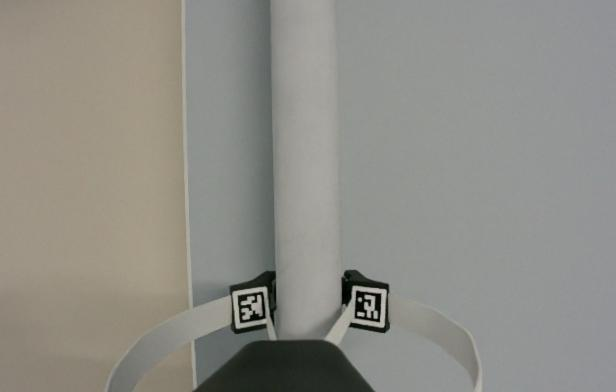

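>>> move(
  blocking=false,
  r2={"base": {"translate_m": -0.207, "strafe_m": -0.157}, "joints": {"wrist_yaw_rad": 0.49}, "speeds": {"wrist_yaw_rad": 0.25}},
)

>>> wait(
  seconds=1.6,
  cameras=["r2_wrist_camera", "r2_head_camera"],
)

Scene clock: 452.40 s.
move: r2 moving
r1: as last shown
r1.base_tilt: forward=-1.6 right=+1.2
r1.lidar_m: 1.03 1.10 1.24 2.56 2.64 1.97 1.85 1.94 2.27 2.14 1.36 0.94
r1.servo_current: wrist_yaw_rad=39(59) wrist_pitch_rad=46(46) wrist_roll_rad=52(59) gripper_m=46(46)
r1.wrist_depth_mm: - - - 960 - - - / - - - 960 - - - / - - - 946 - - - / - - - - - - - / - - - - - - - / - - 190 - 187 - - / - 140 - 137 - - -
r2.base_odometry: x=-1.403 y=-3.519 heading=-2.154
r2.turned_by_wheels: +0.000
r2.turned_by_imu: -0.048
r2.base_tilt: forward=-0.6 right=+0.1
r2.lidar_m: 0.42 0.65 0.84 1.71 1.92 2.40 - 1.44 3.14 2.85 1.07 0.57
r2.base_status: translate_m moving; strafe_m moving
r2.joint_positions: lift_m=+0.880 arm_m=+0.000 wrist_yaw_rad=+0.274 wrist_pitch_rad=+0.002 wrist_roll_rad=+0.000 gripper_m=-0.028
r2.joint_status: wrist_yaw_rad moving
r2.measured_speeds: translate_m=-0.106 strafe_m=-0.078 rotate_rad=-0.001 lift_m=+0.000 arm_m=+0.000 wrist_yaw_rad=+0.253 wrist_pitch_rad=+0.000 wrist_roll_rad=+0.000
r2.motor_effort: lift_m=+21(21) arm_m=-4(5) wheel_0=-4(9) wheel_1=-9(14) wheel_2=+21(21)
r2.servo_current: wrist_yaw_rad=65(104) wrist_pitch_rad=39(46) wrist_roll_rad=65(65) gripper_m=137(137)
r2.hand_pose: x=+0.4722 y=-0.0061 z=+1.0575 quat_wxyz=(+0.991, +0.000, +0.001, +0.137) (m; r2's base frame)
r2.wrist_depth_mm: 466 449 240 162 242 244 245 / 473 449 242 166 245 246 247 / 469 455 243 166 246 247 250 / 477 455 245 166 247 250 250 / 477 462 246 168 247 250 251 / 480 466 185 169 180 252 253 / - 469 248 - 252 252 254
pictures: none

Scene clock: 454.00 s.
earlier move: r2 moving
r1.base_odometry: x=+0.466 y=+1.739 heading=+2.880
r1.turned_by_wheels: +0.000
r1.turned_by_imu: +0.000
r1.base_tilt: forward=-1.6 right=+1.3
r1.lidar_m: 1.01 1.15 1.23 2.55 2.63 1.99 1.86 1.94 2.27 2.15 1.38 0.94
r1.base_status: not commanded
r1.joint_positions: lift_m=+0.600 arm_m=+0.000 wrist_yaw_rad=+0.003 wrist_pitch_rad=+0.002 wrist_roll_rad=+0.000 gripper_m=+0.056
r1.joint_status: not commanded
r1.measured_speeds: all 0
r1.motor_effort: lift_m=+24(24) arm_m=-4(4) wheel_0=+1(1) wheel_1=+0(1) wheel_2=+0(0)
r1.servo_current: wrist_yaw_rad=39(59) wrist_pitch_rad=39(52) wrist_roll_rad=46(72) gripper_m=33(46)
r1.hand_pose: x=+0.4596 y=-0.0866 z=+0.7772 quat_wxyz=(+1.000, +0.000, +0.001, +0.001) (m; r1's base frame)
r1.wrist_depth_mm: - - - 1138 - - - / - - - 1138 - - - / - - - 1182 - - - / - - - - - - - / - - - - - - - / - - 190 - 187 - - / - 140 - 137 759 - -
r2.base_odometry: x=-1.418 y=-3.294 heading=-2.155
r2.turned_by_wheels: -0.001
r2.turned_by_imu: -0.127
r2.base_tilt: forward=-0.6 right=+0.1
r2.lidar_m: 0.40 0.45 0.96 1.70 1.93 2.24 3.93 1.26 1.52 2.81 1.72 0.70
r2.base_status: translate_m moving; strafe_m moving
r2.joint_positions: lift_m=+0.880 arm_m=+0.000 wrist_yaw_rad=+0.474 wrist_pitch_rad=+0.002 wrist_roll_rad=+0.000 gripper_m=-0.028
r2.joint_status: all done
r2.measured_speeds: all 0
r2.motor_effort: lift_m=+21(21) arm_m=-4(5) wheel_0=-4(10) wheel_1=-11(23) wheel_2=+13(26)
r2.servo_current: wrist_yaw_rad=85(104) wrist_pitch_rad=46(46) wrist_roll_rad=46(65) gripper_m=124(143)
r2.hand_pose: x=+0.4675 y=+0.0538 z=+1.0575 quat_wxyz=(+0.972, +0.000, +0.001, +0.235) (m; r2's base frame)
r2.wrist_depth_mm: - - 232 163 251 263 271 / - - 233 164 254 262 272 / - - 235 165 255 265 276 / - - 236 165 256 266 277 / - - 237 167 258 267 277 / - - 185 167 179 270 279 / - 119 237 - 262 267 283
wait: 1.60 s; no rest
pictures: r2_head_camera, r2_wrist_camera
Images, in order (width x height): r2_head_camera 420x560, r2_wrist_camera 616x392.

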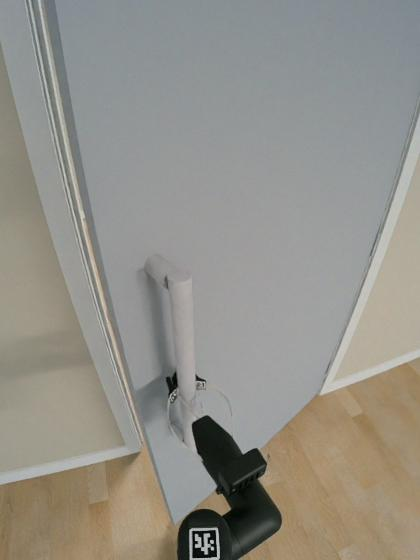

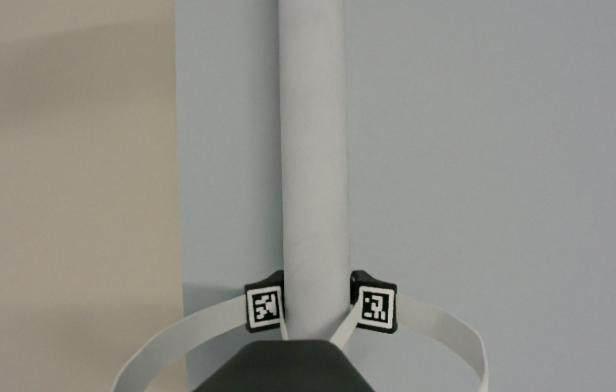

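>>> move(
  blocking=false,
  r2={"base": {"translate_m": -0.155, "strafe_m": -0.305}, "joints": {"wrist_yaw_rad": 0.81, "gripper_m": -0.02}, "speeds": {"wrist_yaw_rad": 0.22}},
)

>>> wait(
  seconds=1.9,
  cameras=["r2_wrist_camera", "r2_head_camera", "r1_head_camera"],
)

Scene clock: 473.70 s.
earlier move: r2 done
move: r2 moving
r1: as last shown
r1.lidar_m: 0.99 1.15 1.22 2.55 2.63 1.97 1.86 1.97 2.26 2.13 1.34 0.95
r1.motor_effort: lift_m=+24(24) arm_m=-4(4) wheel_0=+0(1) wheel_1=+0(0) wheel_2=+0(0)
r1.servo_current: wrist_yaw_rad=46(78) wrist_pitch_rad=46(52) wrist_roll_rad=52(52) gripper_m=39(46)
r1.wrist_depth_mm: - - - 1138 - - - / - - - 1160 - - - / - - - 1138 - - - / - - - - - - - / - - - - - - - / - - 190 - 187 - - / - 140 - 137 182 - -
r2.base_odometry: x=-1.433 y=-3.267 heading=-2.154
r2.turned_by_wheels: +0.001
r2.turned_by_imu: -0.074
r2.base_tilt: forward=-0.6 right=+0.0
r2.lidar_m: 0.42 0.45 0.92 1.47 1.95 2.19 3.56 1.23 1.38 2.82 1.97 0.78
r2.base_status: translate_m moving; strafe_m moving
r2.joint_positions: lift_m=+0.880 arm_m=+0.000 wrist_yaw_rad=+0.575 wrist_pitch_rad=+0.002 wrist_roll_rad=+0.000 gripper_m=-0.020
r2.joint_status: wrist_yaw_rad moving; gripper_m moving
r2.measured_speeds: translate_m=-0.055 strafe_m=-0.110 rotate_rad=+0.011 lift_m=+0.000 arm_m=+0.000 wrist_yaw_rad=+0.318 wrist_pitch_rad=+0.000 wrist_roll_rad=+0.000
r2.motor_effort: lift_m=+21(21) arm_m=-5(5) wheel_0=+6(7) wheel_1=-18(18) wheel_2=+19(20)
r2.servo_current: wrist_yaw_rad=39(163) wrist_pitch_rad=39(46) wrist_roll_rad=59(59) gripper_m=59(98)
r2.hand_pose: x=+0.4605 y=+0.0836 z=+1.0575 quat_wxyz=(+0.959, +0.000, +0.001, +0.284) (m; r2's base frame)
r2.wrist_depth_mm: - - 236 163 251 260 268 / - - 236 167 253 262 270 / - - 239 167 254 263 271 / - - 240 167 255 264 272 / - - 241 169 257 266 272 / - - 186 168 179 268 276 / - - 243 - 262 267 278
pictures: none

Scene clock: 475.60 s.
earlier move: r2 moving
r1.base_odometry: x=+0.466 y=+1.739 heading=+2.880
r1.turned_by_wheels: +0.000
r1.turned_by_imu: +0.000
r1.base_tilt: forward=-1.6 right=+1.3
r1.lidar_m: 1.03 1.16 1.26 2.56 2.64 1.98 1.87 1.96 2.26 2.12 1.37 0.95
r1.base_status: not commanded
r1.joint_positions: lift_m=+0.600 arm_m=+0.000 wrist_yaw_rad=+0.003 wrist_pitch_rad=+0.002 wrist_roll_rad=+0.000 gripper_m=+0.056
r1.joint_status: not commanded
r1.measured_speeds: all 0
r1.motor_effort: lift_m=+24(24) arm_m=-4(4) wheel_0=+0(1) wheel_1=+0(1) wheel_2=+0(0)
r1.servo_current: wrist_yaw_rad=46(78) wrist_pitch_rad=39(52) wrist_roll_rad=46(65) gripper_m=39(46)
r1.hand_pose: x=+0.4596 y=-0.0866 z=+0.7772 quat_wxyz=(+1.000, +0.000, +0.001, +0.001) (m; r1's base frame)
r1.wrist_depth_mm: - - - - - - - / - - 1366 - - - - / - - - - - - - / - - - - - - - / - - - - - - - / - - 190 - 187 - - / - 141 - 143 768 - -
r2.base_odometry: x=-1.587 y=-2.997 heading=-2.154
r2.turned_by_wheels: +0.000
r2.turned_by_imu: -0.023
r2.base_tilt: forward=-0.6 right=+0.1
r2.lidar_m: 0.40 0.40 1.17 1.80 2.15 2.36 3.70 0.98 1.13 2.61 2.59 1.31
r2.base_status: translate_m moving; strafe_m moving
r2.joint_positions: lift_m=+0.880 arm_m=+0.000 wrist_yaw_rad=+0.804 wrist_pitch_rad=+0.002 wrist_roll_rad=+0.000 gripper_m=-0.020
r2.joint_status: all done
r2.measured_speeds: all 0
r2.motor_effort: lift_m=+21(21) arm_m=-5(5) wheel_0=+2(10) wheel_1=-5(27) wheel_2=+14(25)
r2.servo_current: wrist_yaw_rad=46(163) wrist_pitch_rad=39(52) wrist_roll_rad=52(65) gripper_m=46(98)
r2.hand_pose: x=+0.4340 y=+0.1470 z=+1.0575 quat_wxyz=(+0.920, +0.000, +0.001, +0.391) (m; r2's base frame)
r2.wrist_depth_mm: - - 233 164 257 272 285 / - - 236 165 258 273 286 / - - 235 167 259 274 287 / - - 236 167 260 277 291 / - - 238 170 264 278 291 / - - 185 171 180 281 293 / - 122 239 - 270 276 297
wait: 1.90 s; no rest
pictures: r1_head_camera, r2_head_camera, r2_wrist_camera
Images, in order (width x height): r1_head_camera 420x560, r2_head_camera 420x560, r2_wrist_camera 616x392.

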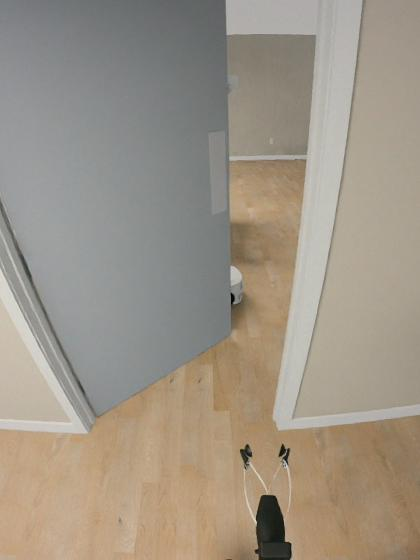

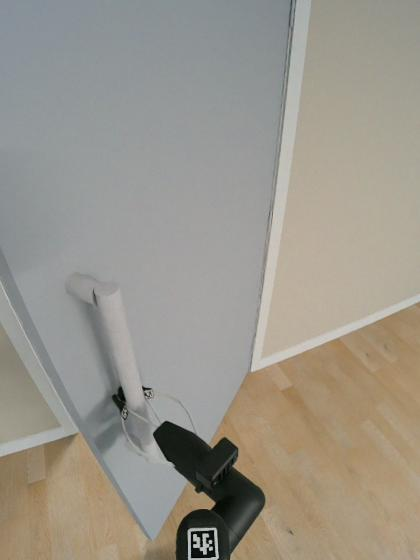

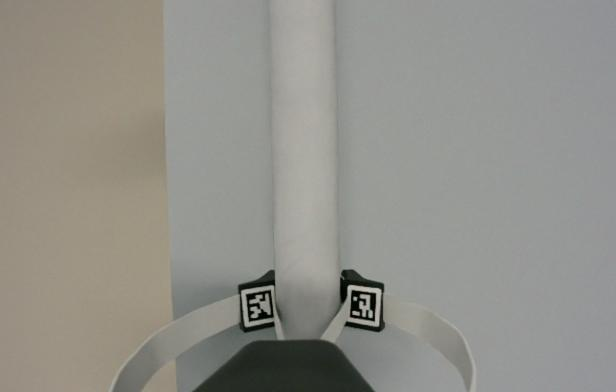

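>>> move(
  blocking=false,
  r2={"base": {"translate_m": 0.0, "strafe_m": -0.4}, "joints": {"wrist_yaw_rad": 1.3}, "speeds": {"wrist_yaw_rad": 0.3}},
)

>>> wait(
  seconds=2.0,
  cameras=["r2_wrist_camera", "r2_head_camera", "r1_head_camera"],
)

Scene clock: 494.93 s.
earlier move: r2 done
move: r2 moving
r1: as last shown
r1.base_tilt: forward=-1.5 right=+1.3
r1.lidar_m: 1.00 1.15 1.26 2.55 2.66 1.98 1.85 1.96 2.27 2.14 1.33 0.95
r1.motor_effort: lift_m=+24(24) arm_m=-4(4) wheel_0=+1(1) wheel_1=+0(1) wheel_2=+0(0)
r1.servo_current: wrist_yaw_rad=52(59) wrist_pitch_rad=39(52) wrist_roll_rad=52(59) gripper_m=46(46)
r1.wrist_depth_mm: - - - - - - - / - - 1366 - - - - / - - - - - - - / - - - - - - - / - - - - - - - / - - 190 - 187 - - / - 141 - 153 768 - -
r2.base_odometry: x=-1.617 y=-2.978 heading=-2.154
r2.turned_by_wheels: +0.000
r2.turned_by_imu: +0.000
r2.base_tilt: forward=-0.6 right=+0.0
r2.lidar_m: 0.52 0.39 1.17 1.84 2.18 2.40 3.77 0.96 1.15 2.61 2.55 1.30
r2.base_status: translate_m moving; strafe_m moving
r2.joint_positions: lift_m=+0.880 arm_m=+0.000 wrist_yaw_rad=+0.914 wrist_pitch_rad=+0.002 wrist_roll_rad=+0.000 gripper_m=-0.020
r2.joint_status: wrist_yaw_rad moving
r2.measured_speeds: translate_m=+0.000 strafe_m=-0.143 rotate_rad=+0.000 lift_m=+0.000 arm_m=+0.000 wrist_yaw_rad=+0.312 wrist_pitch_rad=+0.000 wrist_roll_rad=+0.000
r2.motor_effort: lift_m=+21(21) arm_m=-5(5) wheel_0=+5(9) wheel_1=-20(20) wheel_2=+9(12)
r2.servo_current: wrist_yaw_rad=228(228) wrist_pitch_rad=46(46) wrist_roll_rad=52(52) gripper_m=46(52)
r2.hand_pose: x=+0.4162 y=+0.1751 z=+1.0575 quat_wxyz=(+0.897, +0.000, +0.001, +0.441) (m; r2's base frame)
r2.wrist_depth_mm: - - 236 164 249 258 266 / 1863 - 236 166 252 260 267 / 1863 - 237 166 255 260 268 / 1863 - 239 167 255 263 271 / 1863 - 241 168 256 266 271 / 1863 - 185 168 181 267 273 / - 116 242 - 260 264 276
pictures: none

Scene clock: 496.93 s.
earlier move: r2 moving
r1.base_odometry: x=+0.466 y=+1.739 heading=+2.880
r1.turned_by_wheels: +0.000
r1.turned_by_imu: +0.000
r1.base_tilt: forward=-1.6 right=+1.3
r1.lidar_m: 1.01 1.16 1.25 2.57 2.63 1.96 1.87 1.96 2.27 2.09 1.38 0.95
r1.base_status: not commanded
r1.joint_positions: lift_m=+0.600 arm_m=+0.000 wrist_yaw_rad=+0.003 wrist_pitch_rad=+0.002 wrist_roll_rad=+0.000 gripper_m=+0.056
r1.joint_status: not commanded
r1.measured_speeds: all 0
r1.motor_effort: lift_m=+24(24) arm_m=-4(4) wheel_0=+0(1) wheel_1=+0(1) wheel_2=+0(0)
r1.servo_current: wrist_yaw_rad=39(72) wrist_pitch_rad=52(52) wrist_roll_rad=46(72) gripper_m=39(52)
r1.hand_pose: x=+0.4596 y=-0.0866 z=+0.7772 quat_wxyz=(+1.000, +0.000, +0.001, +0.001) (m; r1's base frame)
r1.wrist_depth_mm: - - - - - - - / - - - - - - - / - - - - - - - / - - - - - - - / - - - - - - - / - - 191 - 187 - - / - 141 1537 153 759 - -
r2.base_odometry: x=-1.921 y=-2.778 heading=-2.153
r2.turned_by_wheels: +0.002
r2.turned_by_imu: +0.005
r2.base_tilt: forward=-0.7 right=+0.0
r2.lidar_m: 0.76 0.36 0.41 2.09 2.52 2.77 0.84 0.87 2.78 2.25 2.22 1.49
r2.base_status: translate_m moving; strafe_m moving
r2.joint_positions: lift_m=+0.880 arm_m=+0.000 wrist_yaw_rad=+1.304 wrist_pitch_rad=+0.002 wrist_roll_rad=+0.000 gripper_m=-0.020
r2.joint_status: all done
r2.measured_speeds: translate_m=+0.000 strafe_m=+0.000 rotate_rad=+0.000 lift_m=+0.000 arm_m=+0.000 wrist_yaw_rad=+0.005 wrist_pitch_rad=+0.000 wrist_roll_rad=+0.000
r2.motor_effort: lift_m=+21(21) arm_m=-4(5) wheel_0=+14(15) wheel_1=-6(20) wheel_2=+7(12)
r2.servo_current: wrist_yaw_rad=52(228) wrist_pitch_rad=33(46) wrist_roll_rad=39(59) gripper_m=46(59)
r2.hand_pose: x=+0.3314 y=+0.2551 z=+1.0575 quat_wxyz=(+0.795, +0.000, +0.001, +0.607) (m; r2's base frame)
r2.wrist_depth_mm: - - 243 165 244 244 245 / - - 245 167 246 245 245 / - - 245 167 246 247 247 / - - 247 170 247 248 248 / - - 248 168 249 249 250 / - - 186 169 180 252 252 / - - 251 - 252 - 252
wait: 2.00 s; no rest
pictures: r1_head_camera, r2_head_camera, r2_wrist_camera
Images, in order (width x height): r1_head_camera 420x560, r2_head_camera 420x560, r2_wrist_camera 616x392.

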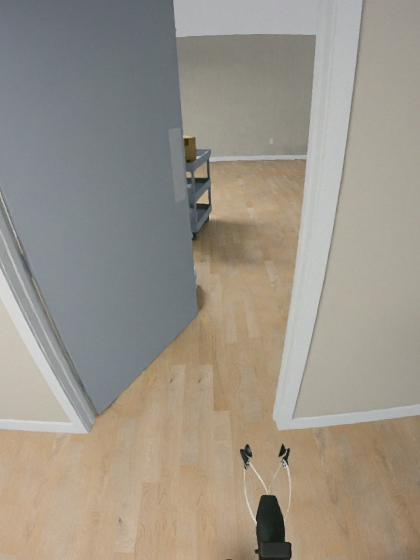

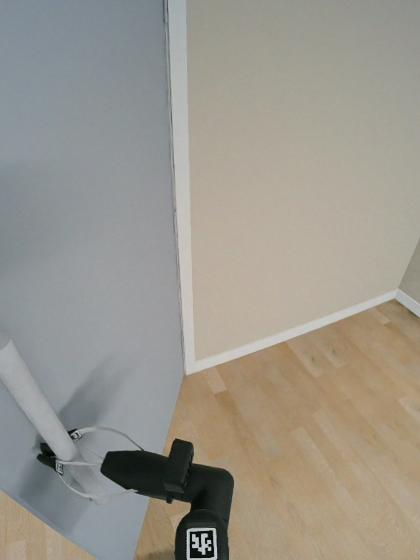

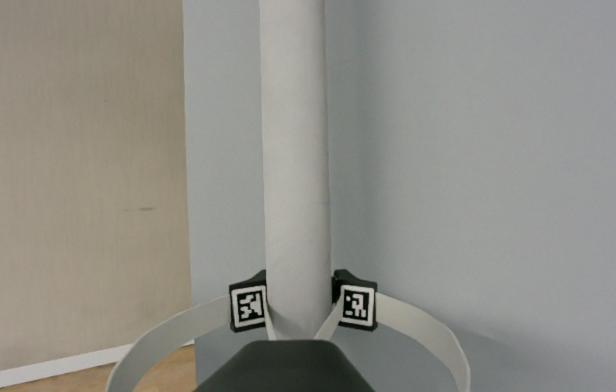

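>>> move(
  blocking=false,
  r2={"base": {"rotate_rad": 0.2}, "joints": {"wrist_yaw_rad": 1.08}, "speeds": {"wrist_yaw_rad": 0.7}, "pace": "slow"},
)

>>> wait(
  seconds=1.2,
  cameras=["r2_wrist_camera"],
)

Scene clock: 519.77 s.
earlier move: r2 done
move: r2 moving
r1: as last shown
r1.lidar_m: 1.02 1.14 1.25 2.54 2.64 1.98 1.86 1.93 2.26 2.15 1.36 0.95
r1.servo_current: wrist_yaw_rad=39(59) wrist_pitch_rad=39(52) wrist_roll_rad=52(52) gripper_m=39(46)
r1.wrist_depth_mm: - - - - - - - / - - - - - - - / - - - - - - - / - - - - - - - / - - - - - - - / - - 193 - 188 - - / - 140 1576 153 759 - -
r2.base_odometry: x=-1.921 y=-2.778 heading=-2.030
r2.turned_by_wheels: +0.123
r2.turned_by_imu: +0.120
r2.base_tilt: forward=-0.7 right=+0.0
r2.lidar_m: 0.66 0.38 0.45 2.50 2.53 2.98 0.84 0.89 2.54 2.22 2.24 1.37
r2.base_status: rotate_rad moving
r2.joint_positions: lift_m=+0.880 arm_m=+0.000 wrist_yaw_rad=+1.123 wrist_pitch_rad=+0.002 wrist_roll_rad=+0.000 gripper_m=-0.020
r2.joint_status: wrist_yaw_rad moving
r2.measured_speeds: translate_m=-0.001 strafe_m=-0.004 rotate_rad=+0.420 lift_m=+0.000 arm_m=+0.000 wrist_yaw_rad=-0.166 wrist_pitch_rad=+0.000 wrist_roll_rad=+0.000
r2.motor_effort: lift_m=+21(21) arm_m=-3(5) wheel_0=+6(10) wheel_1=-3(8) wheel_2=-5(6)
r2.servo_current: wrist_yaw_rad=410(657) wrist_pitch_rad=33(46) wrist_roll_rad=59(59) gripper_m=46(59)
r2.hand_pose: x=+0.3747 y=+0.2220 z=+1.0575 quat_wxyz=(+0.847, +0.000, +0.001, +0.532) (m; r2's base frame)
r2.wrist_depth_mm: - - 239 171 245 249 251 / - - 239 165 247 250 252 / - - 242 171 249 250 254 / - - 243 171 250 253 255 / - - 244 167 251 254 256 / - - 186 167 250 257 259 / - - 247 - 252 257 259
pictures: none

Scene clock: 520.47 s.
earlier move: r2 done
r1.base_odometry: x=+0.466 y=+1.739 heading=+2.880
r1.turned_by_wheels: +0.000
r1.turned_by_imu: +0.000
r1.base_tilt: forward=-1.6 right=+1.3
r1.lidar_m: 1.03 1.17 1.24 2.56 2.65 1.97 1.87 1.96 2.27 2.13 1.38 0.96
r1.base_status: not commanded
r1.joint_positions: lift_m=+0.600 arm_m=+0.000 wrist_yaw_rad=+0.003 wrist_pitch_rad=+0.002 wrist_roll_rad=+0.000 gripper_m=+0.056
r1.joint_status: not commanded
r1.measured_speeds: all 0
r1.motor_effort: lift_m=+24(24) arm_m=-4(4) wheel_0=+0(1) wheel_1=+0(1) wheel_2=+0(0)
r1.servo_current: wrist_yaw_rad=59(72) wrist_pitch_rad=46(52) wrist_roll_rad=46(52) gripper_m=39(46)
r1.hand_pose: x=+0.4596 y=-0.0866 z=+0.7772 quat_wxyz=(+1.000, +0.000, +0.001, +0.001) (m; r1's base frame)
r1.wrist_depth_mm: - - - - - - - / - - - - - - - / - - - - - - - / - - - - - - - / - - - - - - - / - - 191 - 187 - - / - 140 189 153 759 - -
r2.base_odometry: x=-1.921 y=-2.778 heading=-1.953
r2.turned_by_wheels: +0.077
r2.turned_by_imu: +0.075
r2.base_tilt: forward=-0.7 right=+0.1
r2.lidar_m: 0.59 0.37 1.48 2.52 2.55 3.12 0.84 0.90 2.47 2.21 2.02 1.34
r2.base_status: done
r2.joint_positions: lift_m=+0.880 arm_m=+0.000 wrist_yaw_rad=+1.086 wrist_pitch_rad=+0.002 wrist_roll_rad=+0.000 gripper_m=-0.020
r2.joint_status: all done
r2.measured_speeds: all 0
r2.motor_effort: lift_m=+21(21) arm_m=+2(5) wheel_0=+0(10) wheel_1=-6(8) wheel_2=+0(6)
r2.servo_current: wrist_yaw_rad=59(657) wrist_pitch_rad=39(46) wrist_roll_rad=52(59) gripper_m=52(59)
r2.hand_pose: x=+0.3826 y=+0.2145 z=+1.0575 quat_wxyz=(+0.856, +0.000, +0.001, +0.517) (m; r2's base frame)
r2.wrist_depth_mm: - - 243 163 242 242 243 / - - 244 165 244 245 243 / - - 246 166 245 245 245 / - - 246 167 247 247 247 / - - 248 168 247 248 248 / - - 186 168 180 250 249 / - - 251 - 251 - 250
wait: 0.70 of 1.2 s (r2 has come to rest)
pictures: r2_wrist_camera
Images, in order (width x height): r2_wrist_camera 616x392.

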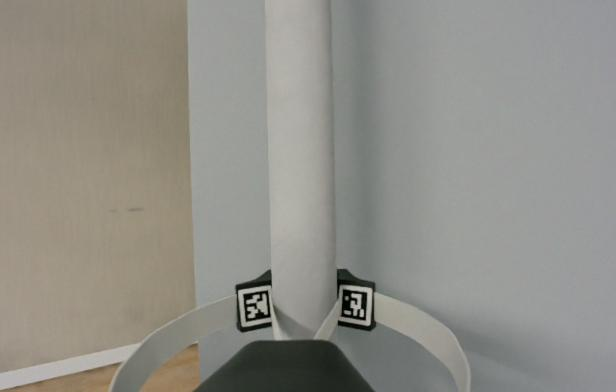

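>>> move(
  blocking=false,
  r2={"base": {"rotate_rad": 0.25}, "joints": {"wrist_yaw_rad": 0.805}, "speeds": {"wrist_yaw_rad": 0.7}, "pace": "slow"},
)

>>> wait(
  seconds=1.2,
  cameras=["r2_wrist_camera", "r2_head_camera"],
)

Scene clock: 524.80 s.
move: r2 moving
r1: as last shown
r1.lidar_m: 1.00 1.15 1.27 2.55 2.64 1.97 1.86 1.96 2.23 2.13 1.38 0.93
r1.servo_current: wrist_yaw_rad=65(78) wrist_pitch_rad=46(46) wrist_roll_rad=65(65) gripper_m=39(46)
r1.wrist_depth_mm: - - - - - - - / - - - - - - - / - - - - - - - / - - - - - - - / - - - - - - - / - - 192 - 187 - - / - 140 189 153 768 - -
r2.base_odometry: x=-1.920 y=-2.778 heading=-1.826
r2.turned_by_wheels: +0.127
r2.turned_by_imu: +0.125
r2.base_tilt: forward=-0.8 right=+0.1
r2.lidar_m: 0.51 0.39 1.66 2.51 2.60 3.45 0.83 0.97 2.33 2.21 1.78 1.24
r2.base_status: rotate_rad moving
r2.joint_positions: lift_m=+0.880 arm_m=+0.000 wrist_yaw_rad=+0.856 wrist_pitch_rad=+0.002 wrist_roll_rad=+0.000 gripper_m=-0.020
r2.joint_status: wrist_yaw_rad moving
r2.measured_speeds: translate_m=+0.001 strafe_m=+0.002 rotate_rad=+0.481 lift_m=+0.000 arm_m=+0.000 wrist_yaw_rad=-0.449 wrist_pitch_rad=+0.000 wrist_roll_rad=+0.000
r2.motor_effort: lift_m=+21(21) arm_m=+4(4) wheel_0=+5(8) wheel_1=-6(9) wheel_2=-3(4)
r2.servo_current: wrist_yaw_rad=527(553) wrist_pitch_rad=39(46) wrist_roll_rad=46(59) gripper_m=52(52)
r2.hand_pose: x=+0.4259 y=+0.1605 z=+1.0575 quat_wxyz=(+0.910, +0.000, +0.001, +0.415) (m; r2's base frame)
r2.wrist_depth_mm: - - 238 169 247 252 257 / - - 240 164 249 254 257 / - - 240 169 252 255 259 / - - 242 169 251 256 262 / - - 244 167 253 259 263 / - - 183 170 253 259 264 / - - 246 - 255 263 265
pictures: none

Scene clock: 525.60 s.
earlier move: r2 done
r1.base_odometry: x=+0.466 y=+1.739 heading=+2.880
r1.turned_by_wheels: +0.000
r1.turned_by_imu: +0.000
r1.base_tilt: forward=-1.6 right=+1.3
r1.lidar_m: 1.02 1.17 1.24 2.55 2.66 1.96 1.85 1.95 2.26 2.12 1.36 0.94
r1.base_status: not commanded
r1.joint_positions: lift_m=+0.600 arm_m=+0.000 wrist_yaw_rad=+0.003 wrist_pitch_rad=+0.002 wrist_roll_rad=+0.000 gripper_m=+0.056
r1.joint_status: not commanded
r1.measured_speeds: all 0
r1.motor_effort: lift_m=+24(24) arm_m=-4(4) wheel_0=+1(1) wheel_1=+0(1) wheel_2=+0(0)
r1.servo_current: wrist_yaw_rad=33(78) wrist_pitch_rad=39(46) wrist_roll_rad=59(65) gripper_m=39(46)
r1.hand_pose: x=+0.4596 y=-0.0866 z=+0.7772 quat_wxyz=(+1.000, +0.000, +0.001, +0.001) (m; r1's base frame)
r1.wrist_depth_mm: - - - - - - - / - - 1576 - - - - / - - 1576 - - - - / - - - - - - - / - - - - - - - / - - 193 - 187 - - / - 140 189 153 759 - -
r2.base_odometry: x=-1.921 y=-2.778 heading=-1.704
r2.turned_by_wheels: +0.122
r2.turned_by_imu: +0.119
r2.base_tilt: forward=-0.6 right=+0.1
r2.lidar_m: 0.38 0.42 1.83 2.52 2.69 0.84 0.86 2.96 2.26 2.22 1.56 0.95
r2.base_status: done
r2.joint_positions: lift_m=+0.880 arm_m=+0.000 wrist_yaw_rad=+0.801 wrist_pitch_rad=+0.002 wrist_roll_rad=+0.000 gripper_m=-0.020
r2.joint_status: all done
r2.measured_speeds: all 0
r2.motor_effort: lift_m=+21(21) arm_m=-4(4) wheel_0=-7(9) wheel_1=-12(12) wheel_2=+3(4)
r2.servo_current: wrist_yaw_rad=52(553) wrist_pitch_rad=39(46) wrist_roll_rad=46(59) gripper_m=59(59)
r2.hand_pose: x=+0.4344 y=+0.1462 z=+1.0575 quat_wxyz=(+0.921, +0.000, +0.001, +0.390) (m; r2's base frame)
r2.wrist_depth_mm: - - 240 163 243 246 247 / - - 241 165 245 246 249 / - - 243 166 246 248 250 / - - 244 167 247 250 251 / - - 246 168 249 252 253 / - - 247 168 180 253 255 / - - 249 - 252 254 255
wait: 0.80 of 1.2 s (r2 has come to rest)
pictures: r2_head_camera, r2_wrist_camera
Images, in order (width x height): r2_head_camera 420x560, r2_wrist_camera 616x392.

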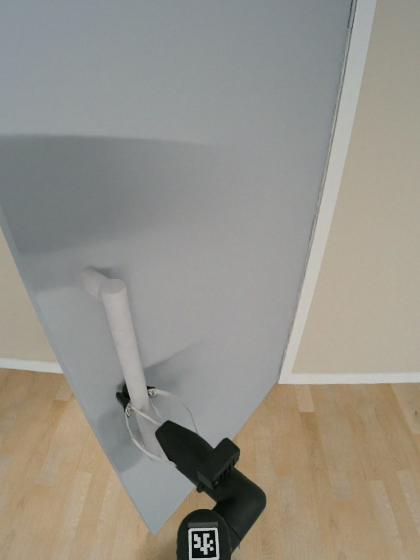

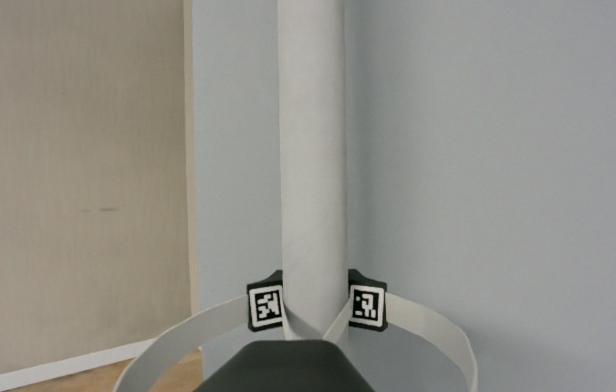

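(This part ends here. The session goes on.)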